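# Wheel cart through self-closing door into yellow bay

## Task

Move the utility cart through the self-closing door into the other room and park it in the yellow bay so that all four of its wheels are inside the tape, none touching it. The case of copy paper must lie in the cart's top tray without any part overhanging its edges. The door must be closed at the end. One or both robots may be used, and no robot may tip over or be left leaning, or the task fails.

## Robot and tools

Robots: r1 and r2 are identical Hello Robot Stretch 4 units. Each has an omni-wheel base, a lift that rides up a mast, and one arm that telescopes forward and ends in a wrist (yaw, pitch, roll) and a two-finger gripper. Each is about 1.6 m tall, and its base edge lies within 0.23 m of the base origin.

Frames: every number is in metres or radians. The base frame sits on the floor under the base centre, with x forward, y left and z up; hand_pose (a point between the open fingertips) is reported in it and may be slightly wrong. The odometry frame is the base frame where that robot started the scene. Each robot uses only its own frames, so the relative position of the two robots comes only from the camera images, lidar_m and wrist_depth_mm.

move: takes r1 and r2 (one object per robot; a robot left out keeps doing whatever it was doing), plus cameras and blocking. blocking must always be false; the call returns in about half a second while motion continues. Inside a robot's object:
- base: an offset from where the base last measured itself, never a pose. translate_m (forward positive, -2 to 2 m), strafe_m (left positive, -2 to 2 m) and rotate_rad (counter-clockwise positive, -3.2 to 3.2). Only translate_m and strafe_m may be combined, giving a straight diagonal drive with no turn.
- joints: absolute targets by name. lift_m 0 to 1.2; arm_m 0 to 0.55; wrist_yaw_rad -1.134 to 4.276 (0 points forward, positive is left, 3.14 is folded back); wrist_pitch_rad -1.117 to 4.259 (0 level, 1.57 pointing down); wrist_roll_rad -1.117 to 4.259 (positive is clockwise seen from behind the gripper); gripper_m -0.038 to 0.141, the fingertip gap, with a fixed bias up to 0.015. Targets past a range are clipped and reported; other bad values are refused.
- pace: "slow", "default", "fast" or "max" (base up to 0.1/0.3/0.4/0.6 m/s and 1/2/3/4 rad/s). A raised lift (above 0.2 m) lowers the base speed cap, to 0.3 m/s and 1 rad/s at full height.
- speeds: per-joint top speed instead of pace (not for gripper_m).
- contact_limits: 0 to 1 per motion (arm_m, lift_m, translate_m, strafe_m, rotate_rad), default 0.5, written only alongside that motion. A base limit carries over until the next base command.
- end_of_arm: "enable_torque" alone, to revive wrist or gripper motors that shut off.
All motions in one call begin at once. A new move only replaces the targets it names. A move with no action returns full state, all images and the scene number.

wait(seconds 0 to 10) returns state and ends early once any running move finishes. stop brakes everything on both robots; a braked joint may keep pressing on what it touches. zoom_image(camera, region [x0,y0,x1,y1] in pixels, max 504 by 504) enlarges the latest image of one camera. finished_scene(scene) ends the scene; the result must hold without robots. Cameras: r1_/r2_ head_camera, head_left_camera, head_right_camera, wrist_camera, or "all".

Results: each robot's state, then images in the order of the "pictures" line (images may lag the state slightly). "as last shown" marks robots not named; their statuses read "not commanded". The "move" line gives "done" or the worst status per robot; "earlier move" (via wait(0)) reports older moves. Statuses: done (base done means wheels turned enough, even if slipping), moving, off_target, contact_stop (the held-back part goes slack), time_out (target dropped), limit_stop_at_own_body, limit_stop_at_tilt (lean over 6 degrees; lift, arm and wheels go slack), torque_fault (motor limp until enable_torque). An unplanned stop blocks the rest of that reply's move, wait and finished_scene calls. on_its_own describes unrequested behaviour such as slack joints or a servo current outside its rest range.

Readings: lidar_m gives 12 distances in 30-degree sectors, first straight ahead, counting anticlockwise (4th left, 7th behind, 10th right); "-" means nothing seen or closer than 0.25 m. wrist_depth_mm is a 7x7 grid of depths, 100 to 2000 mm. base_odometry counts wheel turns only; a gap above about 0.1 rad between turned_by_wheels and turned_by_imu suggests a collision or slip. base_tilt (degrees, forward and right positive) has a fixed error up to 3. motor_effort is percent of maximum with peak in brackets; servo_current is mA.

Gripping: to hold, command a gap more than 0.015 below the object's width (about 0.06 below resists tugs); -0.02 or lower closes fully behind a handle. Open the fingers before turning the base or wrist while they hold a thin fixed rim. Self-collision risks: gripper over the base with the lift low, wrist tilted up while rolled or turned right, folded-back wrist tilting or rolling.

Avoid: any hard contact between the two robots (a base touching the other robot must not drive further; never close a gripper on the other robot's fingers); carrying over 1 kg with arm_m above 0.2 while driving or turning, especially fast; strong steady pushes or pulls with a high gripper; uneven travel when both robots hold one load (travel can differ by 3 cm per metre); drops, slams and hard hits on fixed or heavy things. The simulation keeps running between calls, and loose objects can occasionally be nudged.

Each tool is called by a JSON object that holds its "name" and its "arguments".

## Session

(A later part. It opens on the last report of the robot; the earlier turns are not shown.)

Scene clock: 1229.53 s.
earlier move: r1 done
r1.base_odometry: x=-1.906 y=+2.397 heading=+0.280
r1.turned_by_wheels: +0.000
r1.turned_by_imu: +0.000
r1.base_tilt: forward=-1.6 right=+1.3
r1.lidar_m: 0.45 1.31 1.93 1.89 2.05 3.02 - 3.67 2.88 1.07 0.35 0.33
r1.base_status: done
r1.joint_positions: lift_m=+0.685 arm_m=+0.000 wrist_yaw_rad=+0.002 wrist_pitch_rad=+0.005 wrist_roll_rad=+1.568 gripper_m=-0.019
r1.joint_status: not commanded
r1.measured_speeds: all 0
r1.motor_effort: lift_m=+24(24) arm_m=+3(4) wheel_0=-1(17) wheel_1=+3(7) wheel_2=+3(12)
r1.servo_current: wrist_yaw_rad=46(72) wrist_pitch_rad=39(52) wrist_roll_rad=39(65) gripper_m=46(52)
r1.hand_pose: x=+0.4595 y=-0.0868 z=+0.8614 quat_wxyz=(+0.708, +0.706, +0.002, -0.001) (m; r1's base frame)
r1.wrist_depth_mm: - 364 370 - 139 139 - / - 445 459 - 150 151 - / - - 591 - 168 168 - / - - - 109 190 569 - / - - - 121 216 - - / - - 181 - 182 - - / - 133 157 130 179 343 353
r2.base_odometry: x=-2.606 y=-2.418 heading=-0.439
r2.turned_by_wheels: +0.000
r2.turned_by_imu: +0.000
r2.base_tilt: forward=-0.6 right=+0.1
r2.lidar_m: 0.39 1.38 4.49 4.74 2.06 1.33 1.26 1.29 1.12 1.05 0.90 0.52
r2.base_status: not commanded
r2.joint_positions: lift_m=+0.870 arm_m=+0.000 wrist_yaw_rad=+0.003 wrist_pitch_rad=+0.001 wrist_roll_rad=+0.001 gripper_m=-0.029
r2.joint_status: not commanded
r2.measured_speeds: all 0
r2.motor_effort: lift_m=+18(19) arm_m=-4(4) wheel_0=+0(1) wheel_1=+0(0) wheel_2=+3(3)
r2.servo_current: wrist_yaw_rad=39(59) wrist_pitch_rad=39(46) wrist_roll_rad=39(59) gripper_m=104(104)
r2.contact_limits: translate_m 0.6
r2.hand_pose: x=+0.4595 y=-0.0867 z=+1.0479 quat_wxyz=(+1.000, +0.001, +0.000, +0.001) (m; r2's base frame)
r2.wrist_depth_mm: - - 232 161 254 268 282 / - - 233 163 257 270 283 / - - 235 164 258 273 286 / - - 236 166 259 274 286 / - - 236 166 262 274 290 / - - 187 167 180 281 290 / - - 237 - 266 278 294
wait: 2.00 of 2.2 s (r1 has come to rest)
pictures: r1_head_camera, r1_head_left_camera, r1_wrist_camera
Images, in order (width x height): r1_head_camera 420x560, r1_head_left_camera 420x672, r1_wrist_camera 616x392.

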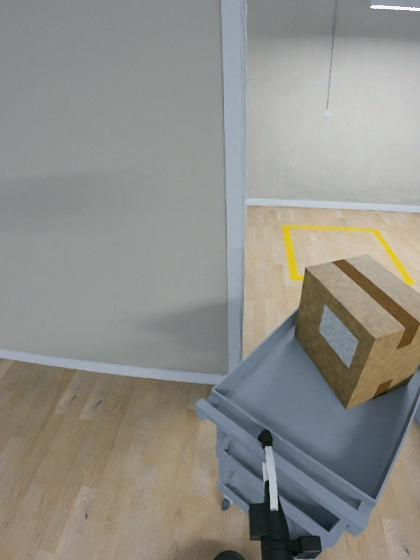

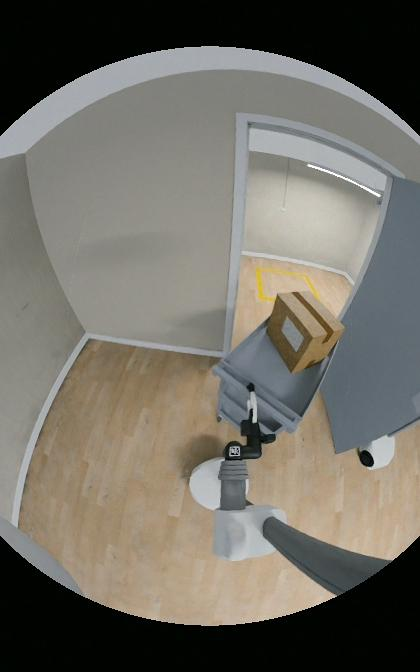

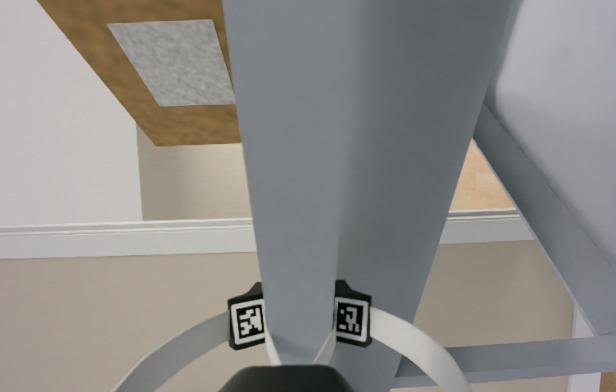

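{"name": "move", "arguments": {"blocking": false, "r1": {"base": {"translate_m": 0.16, "strafe_m": -0.11}}}}

{"name": "wait", "arguments": {"seconds": 1.6}}

{"name": "move", "arguments": {"blocking": false, "r1": {"base": {"translate_m": 0.02, "strafe_m": -0.32}}}}

{"name": "wait", "arguments": {"seconds": 2.2, "cameras": ["r1_head_camera", "r1_wrist_camera", "r1_head_left_camera"]}}

Scene clock: 1244.13 s.
move: r1 moving
r1.base_odometry: x=-1.873 y=+2.386 heading=+0.280
r1.turned_by_wheels: +0.000
r1.turned_by_imu: +0.000
r1.base_tilt: forward=-1.6 right=+1.3
r1.lidar_m: 0.46 1.29 1.92 1.91 2.07 3.10 - 3.62 2.85 1.04 0.33 0.32
r1.base_status: translate_m moving; strafe_m moving
r1.joint_positions: lift_m=+0.685 arm_m=+0.000 wrist_yaw_rad=+0.002 wrist_pitch_rad=+0.005 wrist_roll_rad=+1.568 gripper_m=-0.019
r1.joint_status: not commanded
r1.measured_speeds: translate_m=+0.110 strafe_m=-0.076 rotate_rad=+0.002 lift_m=+0.000 arm_m=+0.000 wrist_yaw_rad=+0.000 wrist_pitch_rad=+0.000 wrist_roll_rad=+0.000
r1.motor_effort: lift_m=+24(24) arm_m=+2(2) wheel_0=+14(14) wheel_1=-3(4) wheel_2=-9(11)
r1.servo_current: wrist_yaw_rad=52(59) wrist_pitch_rad=52(52) wrist_roll_rad=39(52) gripper_m=52(52)
r1.hand_pose: x=+0.4595 y=-0.0868 z=+0.8614 quat_wxyz=(+0.708, +0.706, +0.002, -0.001) (m; r1's base frame)
r1.wrist_depth_mm: - 366 373 - - 136 - / - 459 466 - 146 147 - / - - - - 165 165 - / - - - 104 186 580 - / - - - 116 215 - - / - - 181 - 182 - - / - 133 158 - 170 343 353
r2: as last shown
r2.base_tilt: forward=-0.6 right=+0.0
r2.lidar_m: 0.40 1.36 4.45 4.76 2.05 1.36 1.26 1.29 1.11 1.04 0.88 0.49
r2.servo_current: wrist_yaw_rad=33(52) wrist_pitch_rad=39(46) wrist_roll_rad=46(59) gripper_m=98(98)
r2.contact_limits: translate_m 0.6
r2.wrist_depth_mm: - - 233 162 256 268 283 / - - 233 163 257 271 283 / - - 235 164 257 272 286 / - - 236 166 259 274 286 / - - 237 167 262 276 290 / - - 187 167 180 279 291 / - - 237 - 265 281 293
pictures: none

Scene clock: 1245.60 s.
earlier move: r1 done
r1.base_odometry: x=-1.721 y=+2.335 heading=+0.280
r1.turned_by_wheels: +0.000
r1.turned_by_imu: +0.000
r1.base_tilt: forward=-1.6 right=+1.2
r1.lidar_m: 0.44 1.14 1.68 1.99 2.13 3.19 - 3.55 2.76 0.94 0.33 0.33
r1.base_status: done
r1.joint_positions: lift_m=+0.685 arm_m=+0.000 wrist_yaw_rad=+0.002 wrist_pitch_rad=+0.005 wrist_roll_rad=+1.568 gripper_m=-0.019
r1.joint_status: not commanded
r1.measured_speeds: all 0
r1.motor_effort: lift_m=+24(24) arm_m=+2(2) wheel_0=+2(16) wheel_1=-3(6) wheel_2=+0(11)
r1.servo_current: wrist_yaw_rad=46(65) wrist_pitch_rad=39(52) wrist_roll_rad=46(72) gripper_m=52(52)
r1.hand_pose: x=+0.4595 y=-0.0868 z=+0.8614 quat_wxyz=(+0.708, +0.706, +0.002, -0.001) (m; r1's base frame)
r1.wrist_depth_mm: - 366 368 - 140 141 - / - 445 452 - 152 152 - / - - 580 - 168 167 - / - - - 110 191 585 - / - - - - 216 1618 - / - - 182 - 183 - - / - 133 164 134 179 345 353
r2.base_odometry: x=-2.606 y=-2.418 heading=-0.439
r2.turned_by_wheels: +0.000
r2.turned_by_imu: +0.000
r2.base_tilt: forward=-0.6 right=+0.1
r2.lidar_m: 0.41 3.53 4.46 4.75 2.08 1.37 1.25 1.28 1.12 1.04 0.87 0.51
r2.base_status: not commanded
r2.joint_positions: lift_m=+0.870 arm_m=+0.000 wrist_yaw_rad=+0.003 wrist_pitch_rad=+0.001 wrist_roll_rad=+0.001 gripper_m=-0.029
r2.joint_status: not commanded
r2.measured_speeds: all 0
r2.motor_effort: lift_m=+18(19) arm_m=-4(4) wheel_0=-1(1) wheel_1=+0(1) wheel_2=+3(3)
r2.servo_current: wrist_yaw_rad=52(65) wrist_pitch_rad=33(46) wrist_roll_rad=65(65) gripper_m=98(104)
r2.contact_limits: translate_m 0.6
r2.hand_pose: x=+0.4595 y=-0.0867 z=+1.0479 quat_wxyz=(+1.000, +0.001, +0.000, +0.001) (m; r2's base frame)
r2.wrist_depth_mm: - - 232 162 255 270 285 / - - 234 163 259 270 285 / - - 235 164 257 272 285 / - - 236 166 260 274 286 / - - 237 167 262 276 289 / - - 187 167 179 278 290 / - - 236 - 266 279 294
wait: 1.47 of 1.6 s (r1 has come to rest)
pictures: none

Scene clock: 1246.10 s.
move: r1 moving
r1.base_odometry: x=-1.710 y=+2.302 heading=+0.281
r1.turned_by_wheels: +0.001
r1.turned_by_imu: +0.001
r1.base_tilt: forward=-1.6 right=+1.3
r1.lidar_m: 0.46 1.15 1.68 2.02 2.19 3.25 - 3.46 2.74 0.90 0.34 0.33
r1.base_status: translate_m moving; strafe_m moving
r1.joint_positions: lift_m=+0.685 arm_m=+0.000 wrist_yaw_rad=+0.003 wrist_pitch_rad=+0.005 wrist_roll_rad=+1.568 gripper_m=-0.019
r1.joint_status: not commanded
r1.measured_speeds: translate_m=+0.008 strafe_m=-0.137 rotate_rad=+0.004 lift_m=+0.000 arm_m=+0.000 wrist_yaw_rad=+0.006 wrist_pitch_rad=+0.000 wrist_roll_rad=+0.000
r1.motor_effort: lift_m=+24(24) arm_m=+2(2) wheel_0=+16(16) wheel_1=-8(11) wheel_2=-2(5)
r1.servo_current: wrist_yaw_rad=52(72) wrist_pitch_rad=46(52) wrist_roll_rad=39(59) gripper_m=39(59)
r1.hand_pose: x=+0.4596 y=-0.0865 z=+0.8614 quat_wxyz=(+0.708, +0.706, +0.003, +0.000) (m; r1's base frame)
r1.wrist_depth_mm: - 362 366 - 138 138 - / - 442 449 - 146 149 - / - - 597 - 165 166 - / - - - 106 187 1537 - / - - - 116 213 1661 - / - - 182 - 233 - - / - 133 164 147 179 345 353
r2: as last shown
r2.lidar_m: 0.41 3.51 4.47 4.77 2.06 1.38 1.26 1.29 1.11 1.05 0.89 0.50
r2.motor_effort: lift_m=+18(19) arm_m=-4(4) wheel_0=+0(1) wheel_1=+0(0) wheel_2=+3(3)
r2.servo_current: wrist_yaw_rad=39(59) wrist_pitch_rad=39(46) wrist_roll_rad=46(65) gripper_m=98(98)
r2.contact_limits: translate_m 0.6
r2.wrist_depth_mm: - - 232 162 256 271 282 / - - 233 163 257 272 285 / - - 235 164 258 272 286 / - - 236 166 260 274 287 / - - 236 167 260 274 290 / - - 187 167 180 279 290 / - - 237 - 266 281 293
pictures: none

Scene clock: 1248.03 s.
earlier move: r1 done
r1.base_odometry: x=-1.614 y=+2.033 heading=+0.280
r1.turned_by_wheels: -0.001
r1.turned_by_imu: -0.002
r1.base_tilt: forward=-1.6 right=+1.3
r1.lidar_m: 0.40 1.10 1.61 2.30 2.48 3.71 - 3.14 1.00 0.62 0.63 0.38
r1.base_status: done
r1.joint_positions: lift_m=+0.685 arm_m=+0.000 wrist_yaw_rad=+0.003 wrist_pitch_rad=+0.005 wrist_roll_rad=+1.568 gripper_m=-0.019
r1.joint_status: not commanded
r1.measured_speeds: all 0
r1.motor_effort: lift_m=+24(24) arm_m=+1(2) wheel_0=+2(17) wheel_1=+0(11) wheel_2=-2(5)
r1.servo_current: wrist_yaw_rad=46(72) wrist_pitch_rad=52(52) wrist_roll_rad=39(65) gripper_m=52(59)
r1.hand_pose: x=+0.4595 y=-0.0866 z=+0.8614 quat_wxyz=(+0.708, +0.706, +0.003, -0.001) (m; r1's base frame)
r1.wrist_depth_mm: - 544 508 187 190 - - / - 421 415 194 199 - - / - 449 455 146 206 - - / - - 521 154 216 - - / - - 627 161 225 - - / - - - 170 234 1863 - / - - 180 182 246 1576 1308
r2.base_odometry: x=-2.606 y=-2.418 heading=-0.439
r2.turned_by_wheels: +0.000
r2.turned_by_imu: +0.000
r2.base_tilt: forward=-0.6 right=+0.1
r2.lidar_m: 0.41 3.54 4.43 4.75 2.08 1.38 1.27 1.30 1.14 1.04 0.85 0.50
r2.base_status: not commanded
r2.joint_positions: lift_m=+0.870 arm_m=+0.000 wrist_yaw_rad=+0.003 wrist_pitch_rad=+0.001 wrist_roll_rad=+0.001 gripper_m=-0.029
r2.joint_status: not commanded
r2.measured_speeds: all 0
r2.motor_effort: lift_m=+18(19) arm_m=-4(4) wheel_0=+0(1) wheel_1=+0(1) wheel_2=+2(3)
r2.servo_current: wrist_yaw_rad=46(59) wrist_pitch_rad=39(46) wrist_roll_rad=46(65) gripper_m=104(104)
r2.contact_limits: translate_m 0.6
r2.hand_pose: x=+0.4595 y=-0.0867 z=+1.0479 quat_wxyz=(+1.000, +0.001, +0.000, +0.001) (m; r2's base frame)
r2.wrist_depth_mm: - - 232 161 256 271 283 / - - 234 163 257 272 285 / - - 235 165 258 272 286 / - - 236 166 258 276 289 / - - 236 167 262 276 290 / - - 187 167 180 279 291 / - - 237 - 266 281 294
wait: 1.93 of 2.2 s (r1 has come to rest)
pictures: r1_head_camera, r1_head_left_camera, r1_wrist_camera
Images, in order (width x height): r1_head_camera 420x560, r1_head_left_camera 420x672, r1_wrist_camera 616x392.

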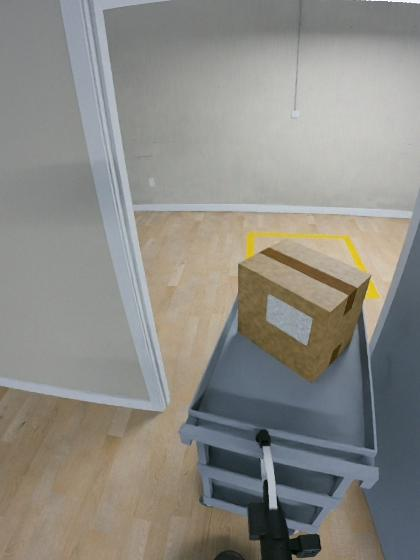

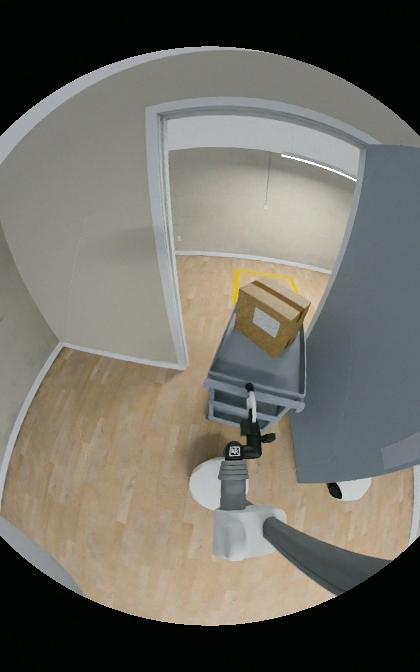

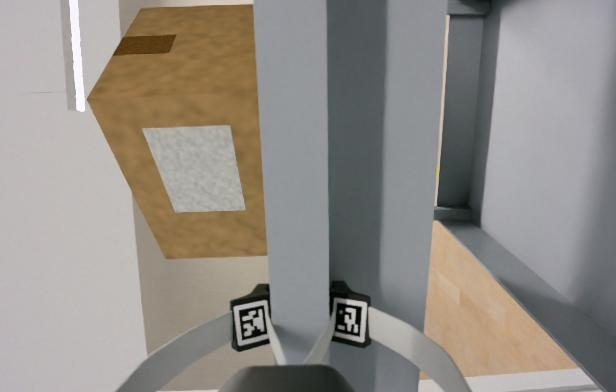

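{"name": "move", "arguments": {"blocking": false, "r1": {"base": {"translate_m": 0.4, "strafe_m": -0.09}}}}

{"name": "wait", "arguments": {"seconds": 2.4, "cameras": ["r1_head_camera", "r1_head_left_camera"]}}

Scene clock: 1256.57 s.
move: r1 moving
r1.base_odometry: x=-1.582 y=+2.035 heading=+0.280
r1.turned_by_wheels: +0.000
r1.turned_by_imu: +0.000
r1.base_tilt: forward=-1.6 right=+1.2
r1.lidar_m: 0.41 1.07 1.57 2.29 2.48 3.71 - 3.11 1.00 0.59 0.63 0.39
r1.base_status: translate_m moving; strafe_m moving
r1.joint_positions: lift_m=+0.685 arm_m=+0.000 wrist_yaw_rad=+0.003 wrist_pitch_rad=+0.005 wrist_roll_rad=+1.568 gripper_m=-0.019
r1.joint_status: not commanded
r1.measured_speeds: translate_m=+0.123 strafe_m=-0.028 rotate_rad=+0.001 lift_m=+0.000 arm_m=+0.000 wrist_yaw_rad=+0.000 wrist_pitch_rad=+0.000 wrist_roll_rad=+0.000
r1.motor_effort: lift_m=+24(24) arm_m=+0(0) wheel_0=+11(14) wheel_1=+5(7) wheel_2=-10(12)
r1.servo_current: wrist_yaw_rad=33(59) wrist_pitch_rad=46(52) wrist_roll_rad=46(59) gripper_m=52(52)
r1.hand_pose: x=+0.4595 y=-0.0866 z=+0.8614 quat_wxyz=(+0.708, +0.706, +0.003, -0.001) (m; r1's base frame)
r1.wrist_depth_mm: - 530 504 185 189 - - / - 418 418 193 198 - - / - 449 455 145 206 - - / - - 521 153 216 - - / - - 627 160 225 778 - / - - - 177 232 1808 - / - - 179 148 247 1499 1205
r2: as last shown
r2.lidar_m: 0.42 3.51 4.43 4.76 2.05 1.37 1.27 1.25 1.08 1.04 0.91 0.49
r2.motor_effort: lift_m=+18(18) arm_m=-4(4) wheel_0=+0(1) wheel_1=+0(0) wheel_2=+3(3)
r2.servo_current: wrist_yaw_rad=52(52) wrist_pitch_rad=46(46) wrist_roll_rad=39(52) gripper_m=98(104)
r2.contact_limits: translate_m 0.6
r2.wrist_depth_mm: - - 232 162 256 270 283 / - - 233 163 256 272 285 / - - 235 164 257 273 286 / - - 236 166 259 274 289 / - - 237 167 262 274 290 / - - 187 167 180 279 290 / - - 237 - 266 281 293
pictures: none

Scene clock: 1258.90 s.
earlier move: r1 done
r1.base_odometry: x=-1.205 y=+2.057 heading=+0.280
r1.turned_by_wheels: +0.000
r1.turned_by_imu: -0.002
r1.base_tilt: forward=-1.6 right=+1.2
r1.lidar_m: 0.44 0.78 0.98 2.36 2.55 3.76 - 3.15 0.54 0.51 0.42 0.37
r1.base_status: done
r1.joint_positions: lift_m=+0.685 arm_m=+0.000 wrist_yaw_rad=-0.002 wrist_pitch_rad=+0.005 wrist_roll_rad=+1.568 gripper_m=-0.019
r1.joint_status: not commanded
r1.measured_speeds: all 0
r1.motor_effort: lift_m=+24(24) arm_m=-1(1) wheel_0=+1(14) wheel_1=+1(8) wheel_2=-1(14)
r1.servo_current: wrist_yaw_rad=46(65) wrist_pitch_rad=46(52) wrist_roll_rad=39(72) gripper_m=52(52)
r1.hand_pose: x=+0.4591 y=-0.0880 z=+0.8614 quat_wxyz=(+0.708, +0.706, +0.001, -0.002) (m; r1's base frame)
r1.wrist_depth_mm: - 399 399 115 172 172 - / - 404 407 120 182 - - / - 496 484 - 193 - - / - - 591 - 206 - - / - - - - 223 1808 - / - - - 167 183 1618 1308 / - - 179 145 180 1430 1205
r2.base_odometry: x=-2.606 y=-2.418 heading=-0.439
r2.turned_by_wheels: +0.000
r2.turned_by_imu: +0.000
r2.base_tilt: forward=-0.6 right=+0.1
r2.lidar_m: 0.41 3.54 4.43 4.76 2.06 1.38 1.26 1.29 1.13 1.03 0.85 0.51
r2.base_status: not commanded
r2.joint_positions: lift_m=+0.870 arm_m=+0.000 wrist_yaw_rad=+0.003 wrist_pitch_rad=+0.001 wrist_roll_rad=+0.001 gripper_m=-0.029
r2.joint_status: not commanded
r2.measured_speeds: all 0
r2.motor_effort: lift_m=+18(19) arm_m=-4(4) wheel_0=-1(1) wheel_1=+0(0) wheel_2=+3(3)
r2.servo_current: wrist_yaw_rad=46(65) wrist_pitch_rad=39(46) wrist_roll_rad=46(59) gripper_m=98(104)
r2.contact_limits: translate_m 0.6
r2.hand_pose: x=+0.4595 y=-0.0867 z=+1.0479 quat_wxyz=(+1.000, +0.001, +0.000, +0.001) (m; r2's base frame)
r2.wrist_depth_mm: - - 232 161 256 268 283 / - - 234 163 257 271 286 / - - 236 164 258 273 286 / - - 236 166 260 273 287 / - - 236 167 263 274 287 / - - 187 167 179 279 290 / - - 236 - 265 279 294
wait: 2.33 of 2.4 s (r1 has come to rest)
pictures: r1_head_camera, r1_head_left_camera
Images, in order (width x height): r1_head_camera 420x560, r1_head_left_camera 420x672.

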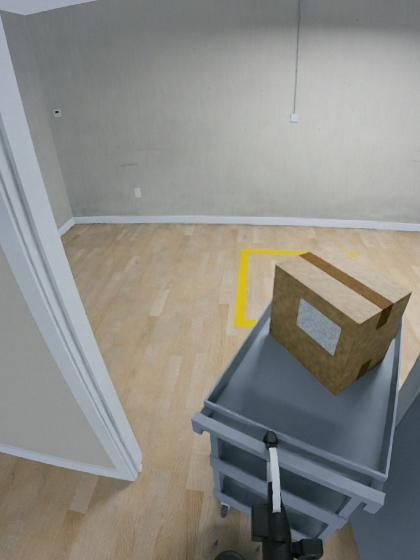

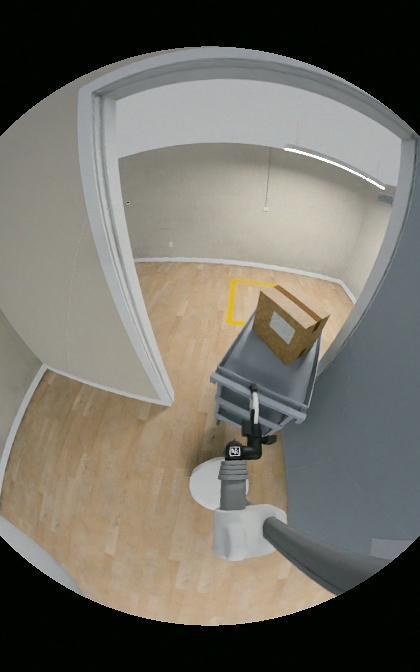

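{"name": "move", "arguments": {"blocking": false, "r1": {"base": {"translate_m": 0.42, "strafe_m": -0.19}}}}

{"name": "wait", "arguments": {"seconds": 2.5, "cameras": ["r1_head_camera", "r1_head_left_camera"]}}

Scene clock: 1275.13 s.
move: r1 moving
r1.base_odometry: x=-1.171 y=+2.052 heading=+0.280
r1.turned_by_wheels: +0.000
r1.turned_by_imu: +0.000
r1.base_tilt: forward=-1.6 right=+1.3
r1.lidar_m: 0.43 0.74 0.92 2.38 2.55 3.79 - 3.27 0.54 0.51 0.41 0.37
r1.base_status: translate_m moving; strafe_m moving
r1.joint_positions: lift_m=+0.685 arm_m=+0.000 wrist_yaw_rad=-0.002 wrist_pitch_rad=+0.005 wrist_roll_rad=+1.568 gripper_m=-0.019
r1.joint_status: not commanded
r1.measured_speeds: translate_m=+0.121 strafe_m=-0.054 rotate_rad=+0.000 lift_m=+0.000 arm_m=+0.000 wrist_yaw_rad=+0.000 wrist_pitch_rad=+0.000 wrist_roll_rad=+0.000
r1.motor_effort: lift_m=+24(24) arm_m=+1(1) wheel_0=+10(10) wheel_1=+3(5) wheel_2=-10(13)
r1.servo_current: wrist_yaw_rad=52(78) wrist_pitch_rad=59(59) wrist_roll_rad=52(65) gripper_m=46(52)
r1.hand_pose: x=+0.4591 y=-0.0880 z=+0.8614 quat_wxyz=(+0.708, +0.706, +0.001, -0.002) (m; r1's base frame)
r1.wrist_depth_mm: - 387 384 109 166 167 - / - 404 410 116 177 - - / - 500 492 - 189 - - / - - 603 - 204 - - / - - - - 220 1661 - / - - - 183 232 1661 1281 / - - 180 144 179 1499 1255
r2: as last shown
r2.base_tilt: forward=-0.6 right=+0.0
r2.lidar_m: 0.40 3.54 4.45 4.76 2.09 1.39 1.25 1.30 1.14 1.02 0.88 0.51
r2.motor_effort: lift_m=+18(19) arm_m=-4(4) wheel_0=+0(1) wheel_1=+0(0) wheel_2=+3(3)
r2.servo_current: wrist_yaw_rad=52(52) wrist_pitch_rad=46(46) wrist_roll_rad=39(59) gripper_m=98(98)
r2.contact_limits: translate_m 0.6
r2.wrist_depth_mm: - - 232 162 255 268 283 / - - 233 163 257 271 283 / - - 235 164 258 273 287 / - - 236 166 259 274 289 / - - 236 167 262 274 290 / - - 187 167 179 281 291 / - - 237 - 265 279 293
pictures: none

Scene clock: 1277.57 s.
earlier move: r1 done
r1.base_odometry: x=-0.749 y=+1.991 heading=+0.280
r1.turned_by_wheels: +0.000
r1.turned_by_imu: +0.000
r1.base_tilt: forward=-1.6 right=+1.2
r1.lidar_m: 0.43 3.20 0.64 1.16 2.68 4.01 - 0.49 0.35 0.32 0.32 0.34
r1.base_status: done
r1.joint_positions: lift_m=+0.685 arm_m=+0.000 wrist_yaw_rad=+0.002 wrist_pitch_rad=+0.005 wrist_roll_rad=+1.568 gripper_m=-0.019
r1.joint_status: not commanded
r1.measured_speeds: all 0
r1.motor_effort: lift_m=+24(24) arm_m=+4(4) wheel_0=+1(16) wheel_1=+3(6) wheel_2=+1(13)
r1.servo_current: wrist_yaw_rad=52(78) wrist_pitch_rad=52(59) wrist_roll_rad=46(65) gripper_m=46(59)
r1.hand_pose: x=+0.4594 y=-0.0869 z=+0.8614 quat_wxyz=(+0.708, +0.706, +0.002, -0.001) (m; r1's base frame)
r1.wrist_depth_mm: - 364 355 - 150 150 - / - 421 424 103 163 163 - / - - 535 109 178 178 - / - - - 120 196 627 - / - - - - 218 1661 - / - - - 160 183 1708 1308 / - - 180 140 180 351 1138
r2.base_odometry: x=-2.606 y=-2.418 heading=-0.439
r2.turned_by_wheels: +0.000
r2.turned_by_imu: +0.000
r2.base_tilt: forward=-0.6 right=+0.1
r2.lidar_m: 0.39 3.52 4.47 4.77 2.09 1.39 1.25 1.27 1.13 1.03 0.87 0.52
r2.base_status: not commanded
r2.joint_positions: lift_m=+0.870 arm_m=+0.000 wrist_yaw_rad=+0.003 wrist_pitch_rad=+0.001 wrist_roll_rad=+0.001 gripper_m=-0.029
r2.joint_status: not commanded
r2.measured_speeds: all 0
r2.motor_effort: lift_m=+18(19) arm_m=-4(4) wheel_0=+0(1) wheel_1=+0(0) wheel_2=+2(3)
r2.servo_current: wrist_yaw_rad=65(65) wrist_pitch_rad=46(46) wrist_roll_rad=52(59) gripper_m=98(104)
r2.contact_limits: translate_m 0.6
r2.hand_pose: x=+0.4595 y=-0.0867 z=+1.0479 quat_wxyz=(+1.000, +0.001, +0.000, +0.001) (m; r2's base frame)
r2.wrist_depth_mm: - - 232 161 256 268 283 / - - 234 163 257 271 285 / - - 234 164 258 273 286 / - - 236 166 260 274 287 / - - 236 166 262 276 290 / - - 187 167 180 279 291 / - - 236 - 266 281 294
wait: 2.43 of 2.5 s (r1 has come to rest)
pictures: r1_head_camera, r1_head_left_camera
Images, in order (width x height): r1_head_camera 420x560, r1_head_left_camera 420x672.

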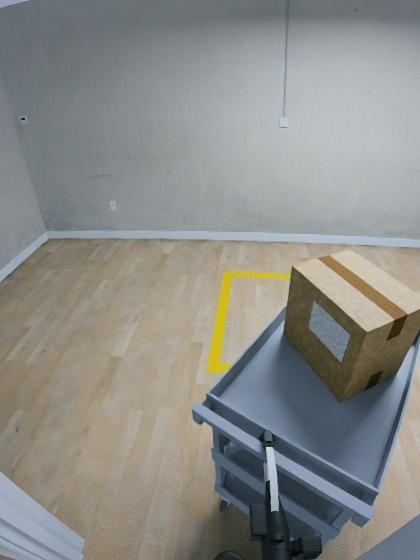

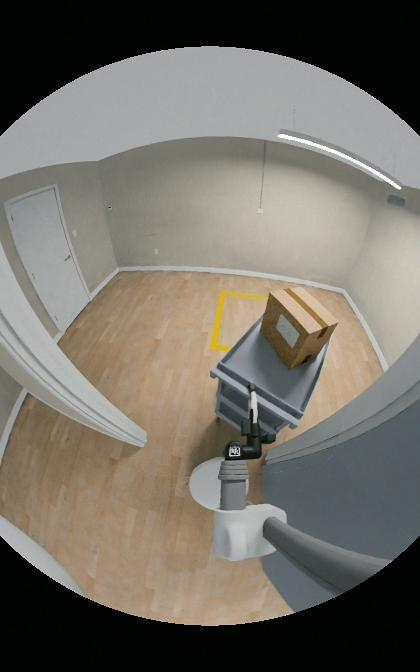

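{"name": "move", "arguments": {"blocking": false, "r1": {"base": {"rotate_rad": -0.3}, "pace": "slow"}}}

{"name": "wait", "arguments": {"seconds": 1.4, "cameras": ["r1_head_camera", "r1_head_left_camera"]}}

Scene clock: 1293.37 s.
move: r1 moving
r1.base_odometry: x=-0.749 y=+1.991 heading=+0.155
r1.turned_by_wheels: -0.125
r1.turned_by_imu: -0.125
r1.base_tilt: forward=-1.6 right=+1.3
r1.lidar_m: 0.40 3.20 0.62 0.65 2.60 3.50 - 0.58 0.35 0.31 0.31 0.37
r1.base_status: rotate_rad moving
r1.joint_positions: lift_m=+0.685 arm_m=+0.000 wrist_yaw_rad=+0.007 wrist_pitch_rad=+0.005 wrist_roll_rad=+1.568 gripper_m=-0.019
r1.joint_status: not commanded
r1.measured_speeds: translate_m=+0.001 strafe_m=+0.000 rotate_rad=-0.491 lift_m=+0.000 arm_m=+0.000 wrist_yaw_rad=+0.000 wrist_pitch_rad=+0.000 wrist_roll_rad=+0.000
r1.motor_effort: lift_m=+24(24) arm_m=+3(4) wheel_0=+15(16) wheel_1=+7(9) wheel_2=+8(8)
r1.servo_current: wrist_yaw_rad=59(59) wrist_pitch_rad=46(52) wrist_roll_rad=59(65) gripper_m=46(52)
r1.hand_pose: x=+0.4599 y=-0.0853 z=+0.8614 quat_wxyz=(+0.708, +0.706, +0.004, +0.001) (m; r1's base frame)
r1.wrist_depth_mm: - 375 375 102 158 160 - / - 402 404 109 170 171 - / - 512 492 - 184 - - / - - 621 - 200 - - / - - - - 218 1756 - / - - - - 232 1661 1336 / - - 179 141 179 1464 1255
r2: as last shown
r2.base_tilt: forward=-0.7 right=+0.0
r2.lidar_m: 0.40 3.54 4.45 4.77 2.06 1.37 1.25 1.27 1.12 1.03 0.89 0.49
r2.servo_current: wrist_yaw_rad=46(59) wrist_pitch_rad=46(46) wrist_roll_rad=52(59) gripper_m=98(104)
r2.contact_limits: translate_m 0.6
r2.wrist_depth_mm: - - 233 162 255 270 283 / - - 234 163 257 272 286 / - - 234 164 259 273 286 / - - 236 166 259 274 286 / - - 236 166 262 276 290 / - - 187 167 179 281 290 / - - 237 - 266 279 293
pictures: none

Scene clock: 1294.23 s.
earlier move: r1 done
r1.base_odometry: x=-0.749 y=+1.991 heading=-0.018
r1.turned_by_wheels: -0.173
r1.turned_by_imu: -0.174
r1.base_tilt: forward=-1.6 right=+1.3
r1.lidar_m: 0.41 0.44 2.75 0.63 2.48 3.03 - 0.77 0.40 0.32 0.31 0.41
r1.base_status: done
r1.joint_positions: lift_m=+0.685 arm_m=+0.000 wrist_yaw_rad=+0.010 wrist_pitch_rad=+0.005 wrist_roll_rad=+1.568 gripper_m=-0.019
r1.joint_status: not commanded
r1.measured_speeds: all 0
r1.motor_effort: lift_m=+24(24) arm_m=-2(4) wheel_0=+12(16) wheel_1=+5(9) wheel_2=+9(9)
r1.servo_current: wrist_yaw_rad=59(78) wrist_pitch_rad=46(52) wrist_roll_rad=39(65) gripper_m=46(59)
r1.hand_pose: x=+0.4601 y=-0.0845 z=+0.8614 quat_wxyz=(+0.708, +0.706, +0.005, +0.002) (m; r1's base frame)
r1.wrist_depth_mm: - - - 144 200 - - / - 504 480 148 206 - - / - 433 442 152 213 - - / - 508 500 158 220 - - / - - 574 163 228 - - / - - - 180 233 1808 - / - - 179 148 180 - -
r2.base_odometry: x=-2.606 y=-2.418 heading=-0.439
r2.turned_by_wheels: +0.000
r2.turned_by_imu: +0.000
r2.base_tilt: forward=-0.7 right=+0.1
r2.lidar_m: 0.39 3.53 4.46 4.76 2.08 1.38 1.26 1.31 1.13 1.00 0.89 0.50
r2.base_status: not commanded
r2.joint_positions: lift_m=+0.870 arm_m=+0.000 wrist_yaw_rad=+0.003 wrist_pitch_rad=+0.001 wrist_roll_rad=+0.001 gripper_m=-0.029
r2.joint_status: not commanded
r2.measured_speeds: all 0
r2.motor_effort: lift_m=+18(19) arm_m=-4(4) wheel_0=+0(1) wheel_1=+0(0) wheel_2=+3(3)
r2.servo_current: wrist_yaw_rad=52(59) wrist_pitch_rad=33(52) wrist_roll_rad=39(59) gripper_m=91(104)
r2.contact_limits: translate_m 0.6
r2.hand_pose: x=+0.4595 y=-0.0867 z=+1.0479 quat_wxyz=(+1.000, +0.001, +0.000, +0.001) (m; r2's base frame)
r2.wrist_depth_mm: - - 232 162 255 268 283 / - - 233 163 257 271 285 / - - 235 165 258 272 286 / - - 236 166 260 276 287 / - - 237 167 260 278 289 / - - 187 167 179 279 289 / - - 236 - 264 279 294
wait: 0.87 of 1.4 s (r1 has come to rest)
pictures: r1_head_camera, r1_head_left_camera
Images, in order (width x height): r1_head_camera 420x560, r1_head_left_camera 420x672.

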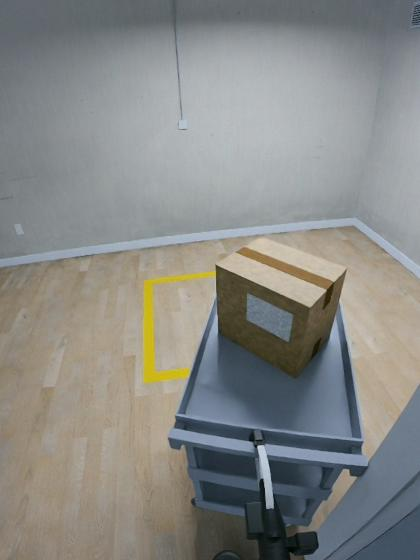

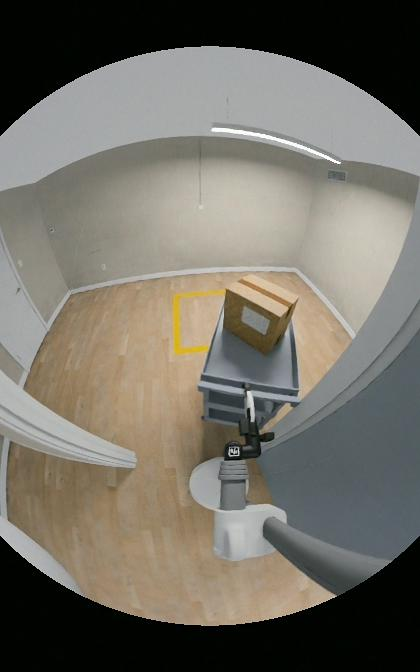

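{"name": "move", "arguments": {"blocking": false, "r1": {"base": {"rotate_rad": -0.27}, "pace": "slow"}}}

{"name": "wait", "arguments": {"seconds": 1.2}}

{"name": "move", "arguments": {"blocking": false, "r1": {"base": {"translate_m": 0.45, "strafe_m": 0.13}}}}

{"name": "wait", "arguments": {"seconds": 2.5, "cameras": ["r1_head_camera", "r1_head_left_camera"]}}

Scene clock: 1308.90 s.
move: r1 moving
r1.base_odometry: x=-0.748 y=+1.991 heading=-0.144
r1.turned_by_wheels: -0.126
r1.turned_by_imu: -0.126
r1.base_tilt: forward=-1.6 right=+1.3
r1.lidar_m: 0.39 0.41 3.01 0.64 2.49 2.81 - 5.66 0.44 0.34 0.31 0.33
r1.base_status: rotate_rad moving
r1.joint_positions: lift_m=+0.685 arm_m=+0.000 wrist_yaw_rad=+0.012 wrist_pitch_rad=+0.005 wrist_roll_rad=+1.568 gripper_m=-0.019
r1.joint_status: not commanded
r1.measured_speeds: translate_m=+0.001 strafe_m=+0.001 rotate_rad=-0.485 lift_m=+0.000 arm_m=+0.000 wrist_yaw_rad=+0.016 wrist_pitch_rad=+0.000 wrist_roll_rad=+0.000
r1.motor_effort: lift_m=+24(24) arm_m=-4(4) wheel_0=+17(18) wheel_1=+7(9) wheel_2=+13(13)
r1.servo_current: wrist_yaw_rad=65(85) wrist_pitch_rad=46(52) wrist_roll_rad=59(59) gripper_m=46(52)
r1.hand_pose: x=+0.4603 y=-0.0840 z=+0.8614 quat_wxyz=(+0.708, +0.706, +0.006, +0.003) (m; r1's base frame)
r1.wrist_depth_mm: - - - 212 215 1537 1205 / - - - 216 219 788 - / - - 521 221 223 - - / - 462 459 166 227 - - / - 530 508 168 231 - - / - - 559 181 233 - - / - - 163 173 239 - -
r2: as last shown
r2.lidar_m: 0.40 3.56 4.49 4.76 2.10 1.38 1.26 1.28 1.12 1.04 0.87 0.48
r2.motor_effort: lift_m=+18(18) arm_m=-4(4) wheel_0=+0(1) wheel_1=+0(0) wheel_2=+3(3)
r2.servo_current: wrist_yaw_rad=46(52) wrist_pitch_rad=33(46) wrist_roll_rad=59(59) gripper_m=91(98)
r2.contact_limits: translate_m 0.6
r2.wrist_depth_mm: - - 233 161 256 270 283 / - - 233 163 257 271 285 / - - 234 164 258 273 287 / - - 236 167 260 274 289 / - - 236 167 263 274 290 / - - 187 167 180 278 290 / - - 237 - 266 281 294
pictures: none

Scene clock: 1309.73 s.
earlier move: r1 done
r1.base_odometry: x=-0.748 y=+1.991 heading=-0.285
r1.turned_by_wheels: -0.142
r1.turned_by_imu: -0.141
r1.base_tilt: forward=-1.6 right=+1.2
r1.lidar_m: 0.39 0.41 3.29 0.66 0.92 2.65 3.83 5.63 0.53 0.34 0.31 0.32
r1.base_status: done
r1.joint_positions: lift_m=+0.685 arm_m=+0.000 wrist_yaw_rad=+0.014 wrist_pitch_rad=+0.005 wrist_roll_rad=+1.568 gripper_m=-0.019
r1.joint_status: not commanded
r1.measured_speeds: all 0
r1.motor_effort: lift_m=+24(24) arm_m=-4(4) wheel_0=+17(18) wheel_1=+3(9) wheel_2=+14(15)
r1.servo_current: wrist_yaw_rad=98(98) wrist_pitch_rad=39(59) wrist_roll_rad=46(65) gripper_m=52(52)
r1.hand_pose: x=+0.4605 y=-0.0833 z=+0.8614 quat_wxyz=(+0.708, +0.706, +0.007, +0.003) (m; r1's base frame)
r1.wrist_depth_mm: 170 170 177 169 175 178 1078 / - - - - 240 1499 1182 / - - - 238 238 259 - / - - 615 176 237 - - / - 535 492 176 237 - - / - 477 462 180 236 - - / - - 170 150 234 - -
r2.base_odometry: x=-2.606 y=-2.418 heading=-0.439
r2.turned_by_wheels: +0.000
r2.turned_by_imu: +0.000
r2.base_tilt: forward=-0.6 right=+0.0
r2.lidar_m: 0.40 3.54 4.47 4.75 2.06 1.39 1.27 1.30 1.12 1.04 0.89 0.50
r2.base_status: not commanded
r2.joint_positions: lift_m=+0.870 arm_m=+0.000 wrist_yaw_rad=+0.003 wrist_pitch_rad=+0.001 wrist_roll_rad=+0.001 gripper_m=-0.029
r2.joint_status: not commanded
r2.measured_speeds: all 0
r2.motor_effort: lift_m=+18(18) arm_m=-4(4) wheel_0=+0(1) wheel_1=+0(0) wheel_2=+3(3)
r2.servo_current: wrist_yaw_rad=46(59) wrist_pitch_rad=46(46) wrist_roll_rad=39(59) gripper_m=91(98)
r2.contact_limits: translate_m 0.6
r2.hand_pose: x=+0.4595 y=-0.0867 z=+1.0479 quat_wxyz=(+1.000, +0.001, +0.000, +0.001) (m; r2's base frame)
r2.wrist_depth_mm: - - 232 162 255 270 282 / - - 233 163 255 270 285 / - - 235 164 258 272 286 / - - 236 166 259 274 289 / - - 237 167 262 277 290 / - - 187 167 180 279 290 / - - 238 - 266 279 294
wait: 0.83 of 1.2 s (r1 has come to rest)
pictures: none

Scene clock: 1310.23 s.
move: r1 moving
r1.base_odometry: x=-0.716 y=+1.991 heading=-0.284
r1.turned_by_wheels: +0.001
r1.turned_by_imu: +0.001
r1.base_tilt: forward=-1.6 right=+1.3
r1.lidar_m: 0.37 0.40 3.26 0.63 0.70 2.65 3.88 5.69 0.50 0.33 0.30 0.31
r1.base_status: translate_m moving; strafe_m moving
r1.joint_positions: lift_m=+0.685 arm_m=+0.000 wrist_yaw_rad=+0.008 wrist_pitch_rad=+0.005 wrist_roll_rad=+1.568 gripper_m=-0.019
r1.joint_status: not commanded
r1.measured_speeds: translate_m=+0.123 strafe_m=+0.035 rotate_rad=+0.000 lift_m=+0.000 arm_m=+0.000 wrist_yaw_rad=-0.024 wrist_pitch_rad=+0.000 wrist_roll_rad=+0.000
r1.motor_effort: lift_m=+24(24) arm_m=+4(4) wheel_0=+11(16) wheel_1=+11(12) wheel_2=-10(12)
r1.servo_current: wrist_yaw_rad=52(91) wrist_pitch_rad=46(52) wrist_roll_rad=46(65) gripper_m=46(52)
r1.hand_pose: x=+0.4600 y=-0.0851 z=+0.8614 quat_wxyz=(+0.708, +0.706, +0.005, +0.001) (m; r1's base frame)
r1.wrist_depth_mm: 164 166 166 156 169 171 177 / - - - - - 1576 1160 / - - - 175 236 264 245 / - - 640 174 235 - - / - - 500 173 234 - - / - 466 445 179 231 - - / - - 180 150 229 - -
r2: as last shown
r2.base_tilt: forward=-0.7 right=+0.1
r2.lidar_m: 0.39 3.54 4.46 4.75 2.05 1.40 1.26 1.30 1.16 1.04 0.89 0.49
r2.motor_effort: lift_m=+18(19) arm_m=-4(4) wheel_0=+0(1) wheel_1=+0(0) wheel_2=+2(3)
r2.servo_current: wrist_yaw_rad=46(52) wrist_pitch_rad=39(39) wrist_roll_rad=39(52) gripper_m=91(98)
r2.contact_limits: translate_m 0.6
r2.wrist_depth_mm: - - 232 161 256 271 285 / - - 232 163 257 271 283 / - - 234 164 258 272 285 / - - 236 166 259 274 289 / - - 236 167 263 276 289 / - - 187 167 179 279 290 / - - 237 - 265 278 294
pictures: none

Scene clock: 1312.73 s.
earlier move: r1 done
r1.base_odometry: x=-0.280 y=+1.990 heading=-0.285
r1.turned_by_wheels: +0.000
r1.turned_by_imu: -0.001
r1.base_tilt: forward=-1.6 right=+1.3
r1.lidar_m: 0.41 0.45 2.82 2.64 0.72 0.75 3.97 1.02 0.35 0.30 0.83 0.40
r1.base_status: done
r1.joint_positions: lift_m=+0.685 arm_m=+0.000 wrist_yaw_rad=-0.003 wrist_pitch_rad=+0.005 wrist_roll_rad=+1.568 gripper_m=-0.019
r1.joint_status: not commanded
r1.measured_speeds: all 0
r1.motor_effort: lift_m=+24(24) arm_m=+4(4) wheel_0=+3(16) wheel_1=+0(12) wheel_2=+1(20)
r1.servo_current: wrist_yaw_rad=46(91) wrist_pitch_rad=46(59) wrist_roll_rad=46(72) gripper_m=46(59)
r1.hand_pose: x=+0.4590 y=-0.0882 z=+0.8614 quat_wxyz=(+0.708, +0.706, +0.001, -0.003) (m; r1's base frame)
r1.wrist_depth_mm: - - - - - 1661 1205 / - - - 152 213 219 220 / - - 591 215 218 - - / - 530 488 161 222 - - / - 480 473 166 228 - - / - - 512 181 232 - - / - - 180 150 241 - -
r2.base_odometry: x=-2.606 y=-2.418 heading=-0.439
r2.turned_by_wheels: +0.000
r2.turned_by_imu: +0.000
r2.base_tilt: forward=-0.7 right=+0.1
r2.lidar_m: 0.38 3.54 4.47 4.77 2.07 1.39 1.25 1.31 1.15 1.02 0.89 0.53
r2.base_status: not commanded
r2.joint_positions: lift_m=+0.870 arm_m=+0.000 wrist_yaw_rad=+0.003 wrist_pitch_rad=+0.001 wrist_roll_rad=+0.001 gripper_m=-0.029
r2.joint_status: not commanded
r2.measured_speeds: all 0
r2.motor_effort: lift_m=+18(19) arm_m=-4(4) wheel_0=+0(1) wheel_1=+0(1) wheel_2=+3(3)
r2.servo_current: wrist_yaw_rad=59(65) wrist_pitch_rad=39(52) wrist_roll_rad=52(59) gripper_m=98(98)
r2.contact_limits: translate_m 0.6
r2.hand_pose: x=+0.4595 y=-0.0867 z=+1.0479 quat_wxyz=(+1.000, +0.001, +0.000, +0.001) (m; r2's base frame)
r2.wrist_depth_mm: - - 233 161 255 270 283 / - - 234 163 257 271 285 / - - 235 164 258 273 286 / - - 236 166 259 274 286 / - - 237 166 262 276 290 / - - 187 167 179 278 290 / - - 237 - 266 279 294
wait: 2.50 s; at rest by 2.47 s
pictures: r1_head_camera, r1_head_left_camera
Images, in order (width x height): r1_head_camera 420x560, r1_head_left_camera 420x672.

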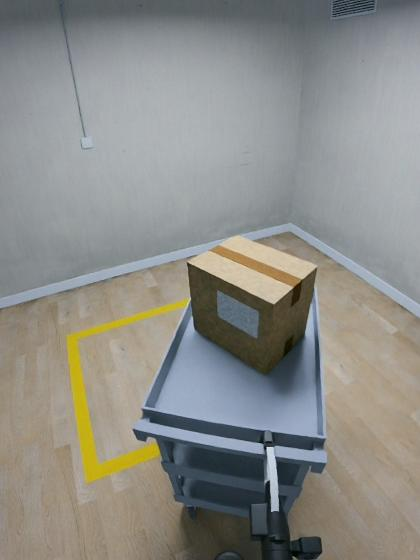

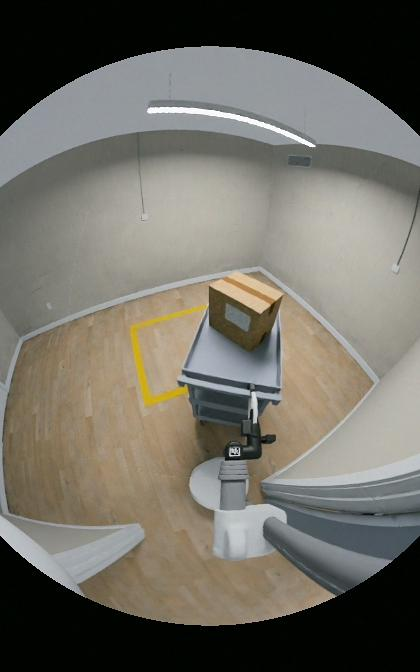

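{"name": "move", "arguments": {"blocking": false, "r1": {"joints": {"gripper_m": 0.13}}}}

{"name": "wait", "arguments": {"seconds": 1.2}}

{"name": "move", "arguments": {"blocking": false, "r1": {"base": {"translate_m": -0.14}}}}

{"name": "wait", "arguments": {"seconds": 1.2, "cameras": ["r1_head_camera", "r1_wrist_camera"]}}

Scene clock: 1383.33 s.
move: r1 moving
r1.base_odometry: x=-0.280 y=+1.990 heading=-0.285
r1.turned_by_wheels: +0.000
r1.turned_by_imu: +0.000
r1.base_tilt: forward=-1.6 right=+1.3
r1.lidar_m: 0.41 0.47 2.81 2.65 0.72 0.73 3.96 1.03 0.35 0.29 0.84 0.41
r1.base_status: not commanded
r1.joint_positions: lift_m=+0.685 arm_m=+0.000 wrist_yaw_rad=-0.003 wrist_pitch_rad=+0.005 wrist_roll_rad=+1.568 gripper_m=+0.005
r1.joint_status: gripper_m moving
r1.measured_speeds: all 0
r1.motor_effort: lift_m=+24(24) arm_m=+4(4) wheel_0=+3(3) wheel_1=+0(1) wheel_2=+1(1)
r1.servo_current: wrist_yaw_rad=46(59) wrist_pitch_rad=46(59) wrist_roll_rad=46(59) gripper_m=85(85)
r1.hand_pose: x=+0.4590 y=-0.0882 z=+0.8614 quat_wxyz=(+0.708, +0.706, +0.001, -0.003) (m; r1's base frame)
r1.wrist_depth_mm: - - - - - 1708 1182 / - - - 156 218 224 226 / - - 603 219 221 - - / - 535 496 166 228 - - / - 484 473 170 233 - - / - - 512 184 236 - - / - - 160 155 180 - -
r2: as last shown
r2.base_tilt: forward=-0.6 right=+0.1
r2.lidar_m: 0.38 3.53 4.48 4.76 2.02 1.37 1.26 1.28 1.11 1.02 0.87 0.51
r2.motor_effort: lift_m=+18(18) arm_m=-4(4) wheel_0=+0(1) wheel_1=+0(1) wheel_2=+2(3)
r2.servo_current: wrist_yaw_rad=46(52) wrist_pitch_rad=39(46) wrist_roll_rad=46(59) gripper_m=98(98)
r2.contact_limits: translate_m 0.6
r2.wrist_depth_mm: - - 232 161 255 270 282 / - - 233 163 256 271 285 / - - 235 164 257 272 286 / - - 236 166 259 274 287 / - - 236 167 263 276 290 / - - 187 167 180 279 293 / - - 236 - 265 278 291
pictures: none

Scene clock: 1384.53 s.
earlier move: r1 moving
r1.base_odometry: x=-0.280 y=+1.990 heading=-0.285
r1.turned_by_wheels: +0.000
r1.turned_by_imu: +0.000
r1.base_tilt: forward=-1.6 right=+1.2
r1.lidar_m: 0.39 0.44 2.81 2.61 0.71 0.75 3.98 1.04 0.35 0.31 0.83 0.41
r1.base_status: not commanded
r1.joint_positions: lift_m=+0.685 arm_m=+0.000 wrist_yaw_rad=-0.003 wrist_pitch_rad=+0.005 wrist_roll_rad=+1.568 gripper_m=+0.123
r1.joint_status: gripper_m moving
r1.measured_speeds: all 0
r1.motor_effort: lift_m=+24(24) arm_m=+4(4) wheel_0=+4(4) wheel_1=+1(1) wheel_2=+1(1)
r1.servo_current: wrist_yaw_rad=52(72) wrist_pitch_rad=39(59) wrist_roll_rad=46(72) gripper_m=52(117)
r1.hand_pose: x=+0.4590 y=-0.0882 z=+0.8614 quat_wxyz=(+0.708, +0.706, +0.001, -0.003) (m; r1's base frame)
r1.wrist_depth_mm: - - - - - 1661 1205 / - - - 157 219 225 226 / - - 597 220 223 - - / - 530 492 167 229 - - / - 500 480 173 235 - - / - - 525 183 238 - - / - - 160 179 167 - -
r2.base_odometry: x=-2.606 y=-2.418 heading=-0.439
r2.turned_by_wheels: +0.000
r2.turned_by_imu: +0.000
r2.base_tilt: forward=-0.6 right=+0.1
r2.lidar_m: 0.40 3.54 4.47 4.76 2.07 1.38 1.27 1.30 1.13 1.05 0.87 0.52
r2.base_status: not commanded
r2.joint_positions: lift_m=+0.870 arm_m=+0.000 wrist_yaw_rad=+0.003 wrist_pitch_rad=+0.001 wrist_roll_rad=+0.001 gripper_m=-0.029
r2.joint_status: not commanded
r2.measured_speeds: all 0
r2.motor_effort: lift_m=+18(19) arm_m=-4(4) wheel_0=+0(1) wheel_1=+0(1) wheel_2=+2(3)
r2.servo_current: wrist_yaw_rad=59(59) wrist_pitch_rad=39(46) wrist_roll_rad=39(59) gripper_m=98(104)
r2.contact_limits: translate_m 0.6
r2.hand_pose: x=+0.4595 y=-0.0867 z=+1.0479 quat_wxyz=(+1.000, +0.001, +0.000, +0.001) (m; r2's base frame)
r2.wrist_depth_mm: - - 231 162 255 270 285 / - - 235 163 257 272 285 / - - 234 164 259 273 287 / - - 236 166 259 274 287 / - - 236 167 263 276 290 / - - 187 167 179 278 290 / - - 237 - 266 279 294
wait: 1.20 s; no rest
pictures: none

Scene clock: 1385.03 s.
earlier move: r1 moving
move: r1 moving
r1.base_odometry: x=-0.310 y=+1.998 heading=-0.285
r1.turned_by_wheels: +0.000
r1.turned_by_imu: +0.000
r1.base_tilt: forward=-1.6 right=+1.3
r1.lidar_m: 0.43 0.49 2.83 2.62 0.70 0.74 3.95 1.20 0.35 0.30 0.68 0.44
r1.base_status: translate_m moving
r1.joint_positions: lift_m=+0.685 arm_m=+0.000 wrist_yaw_rad=-0.003 wrist_pitch_rad=+0.003 wrist_roll_rad=+1.568 gripper_m=+0.130
r1.joint_status: gripper_m moving
r1.measured_speeds: translate_m=-0.122 strafe_m=+0.000 rotate_rad=+0.003 lift_m=+0.000 arm_m=+0.000 wrist_yaw_rad=+0.000 wrist_pitch_rad=+0.000 wrist_roll_rad=+0.000
r1.motor_effort: lift_m=+23(24) arm_m=+4(4) wheel_0=-7(8) wheel_1=-5(6) wheel_2=+9(9)
r1.servo_current: wrist_yaw_rad=59(72) wrist_pitch_rad=46(46) wrist_roll_rad=52(59) gripper_m=46(52)
r1.hand_pose: x=+0.4590 y=-0.0882 z=+0.8621 quat_wxyz=(+0.708, +0.706, +0.000, -0.002) (m; r1's base frame)
r1.wrist_depth_mm: - - - - - 1708 1229 / - - - 183 - 251 252 / - - 640 246 249 - - / - - 530 252 252 - - / - - 504 258 260 - - / - 211 564 203 209 189 - / - - - 146 276 - -
r2: as last shown
r2.base_tilt: forward=-0.7 right=+0.1
r2.lidar_m: 0.40 3.51 4.47 4.75 2.06 1.38 1.26 1.30 1.14 1.04 0.88 0.51
r2.motor_effort: lift_m=+18(19) arm_m=-4(4) wheel_0=+0(1) wheel_1=+0(0) wheel_2=+2(3)
r2.servo_current: wrist_yaw_rad=46(52) wrist_pitch_rad=39(46) wrist_roll_rad=46(59) gripper_m=91(98)
r2.contact_limits: translate_m 0.6
r2.wrist_depth_mm: - - 233 162 256 270 283 / - - 234 163 258 272 285 / - - 235 164 258 272 287 / - - 236 166 260 274 287 / - - 236 167 262 274 289 / - - 187 167 180 281 291 / - - 236 - 265 281 294
pictures: none

Scene clock: 1386.23 s.
earlier move: r1 moving
r1.base_odometry: x=-0.414 y=+2.029 heading=-0.285
r1.turned_by_wheels: +0.000
r1.turned_by_imu: +0.000
r1.base_tilt: forward=-1.5 right=+1.3
r1.lidar_m: 0.53 0.61 2.94 2.57 0.63 2.71 3.88 5.97 0.43 0.32 0.32 0.54
r1.base_status: translate_m moving
r1.joint_positions: lift_m=+0.685 arm_m=+0.000 wrist_yaw_rad=-0.003 wrist_pitch_rad=+0.003 wrist_roll_rad=+1.568 gripper_m=+0.130
r1.joint_status: all done
r1.measured_speeds: all 0
r1.motor_effort: lift_m=+23(24) arm_m=+4(4) wheel_0=-2(8) wheel_1=+0(6) wheel_2=-2(10)
r1.servo_current: wrist_yaw_rad=59(72) wrist_pitch_rad=46(52) wrist_roll_rad=46(72) gripper_m=46(52)
r1.hand_pose: x=+0.4590 y=-0.0882 z=+0.8621 quat_wxyz=(+0.708, +0.706, +0.000, -0.002) (m; r1's base frame)
r1.wrist_depth_mm: - - - - - 1708 1229 / - - - - - 1756 1205 / - - - 301 359 366 368 / - - 647 609 - - - / - - 621 597 - - - / - 211 691 322 188 195 - / - - - 140 - - -
r2.base_odometry: x=-2.606 y=-2.418 heading=-0.439
r2.turned_by_wheels: +0.000
r2.turned_by_imu: +0.000
r2.base_tilt: forward=-0.6 right=+0.1
r2.lidar_m: 0.38 3.51 4.45 4.76 2.07 1.39 1.27 1.30 1.15 1.04 0.87 0.50
r2.base_status: not commanded
r2.joint_positions: lift_m=+0.870 arm_m=+0.000 wrist_yaw_rad=+0.003 wrist_pitch_rad=+0.001 wrist_roll_rad=+0.001 gripper_m=-0.029
r2.joint_status: not commanded
r2.measured_speeds: all 0
r2.motor_effort: lift_m=+18(19) arm_m=-4(4) wheel_0=+0(1) wheel_1=+0(0) wheel_2=+2(3)
r2.servo_current: wrist_yaw_rad=46(59) wrist_pitch_rad=46(46) wrist_roll_rad=46(59) gripper_m=98(98)
r2.contact_limits: translate_m 0.6
r2.hand_pose: x=+0.4595 y=-0.0867 z=+1.0479 quat_wxyz=(+1.000, +0.001, +0.000, +0.001) (m; r2's base frame)
r2.wrist_depth_mm: - - 232 162 256 270 283 / - - 233 163 257 272 285 / - - 235 164 257 273 286 / - - 236 166 260 274 287 / - - 237 167 262 274 290 / - - 187 167 179 279 290 / - - 236 - 265 279 293
wait: 1.20 s; no rest
pictures: r1_head_camera, r1_wrist_camera
Images, in order (width x height): r1_head_camera 420x560, r1_wrist_camera 616x392.

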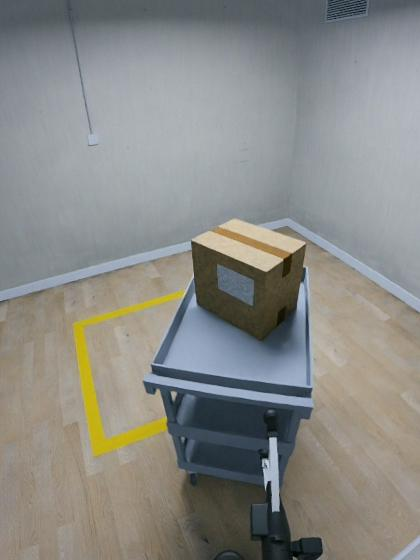

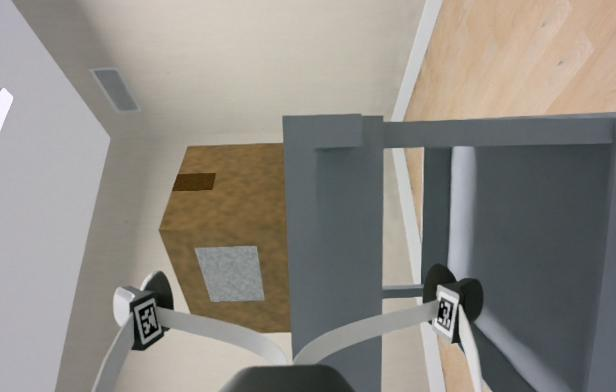

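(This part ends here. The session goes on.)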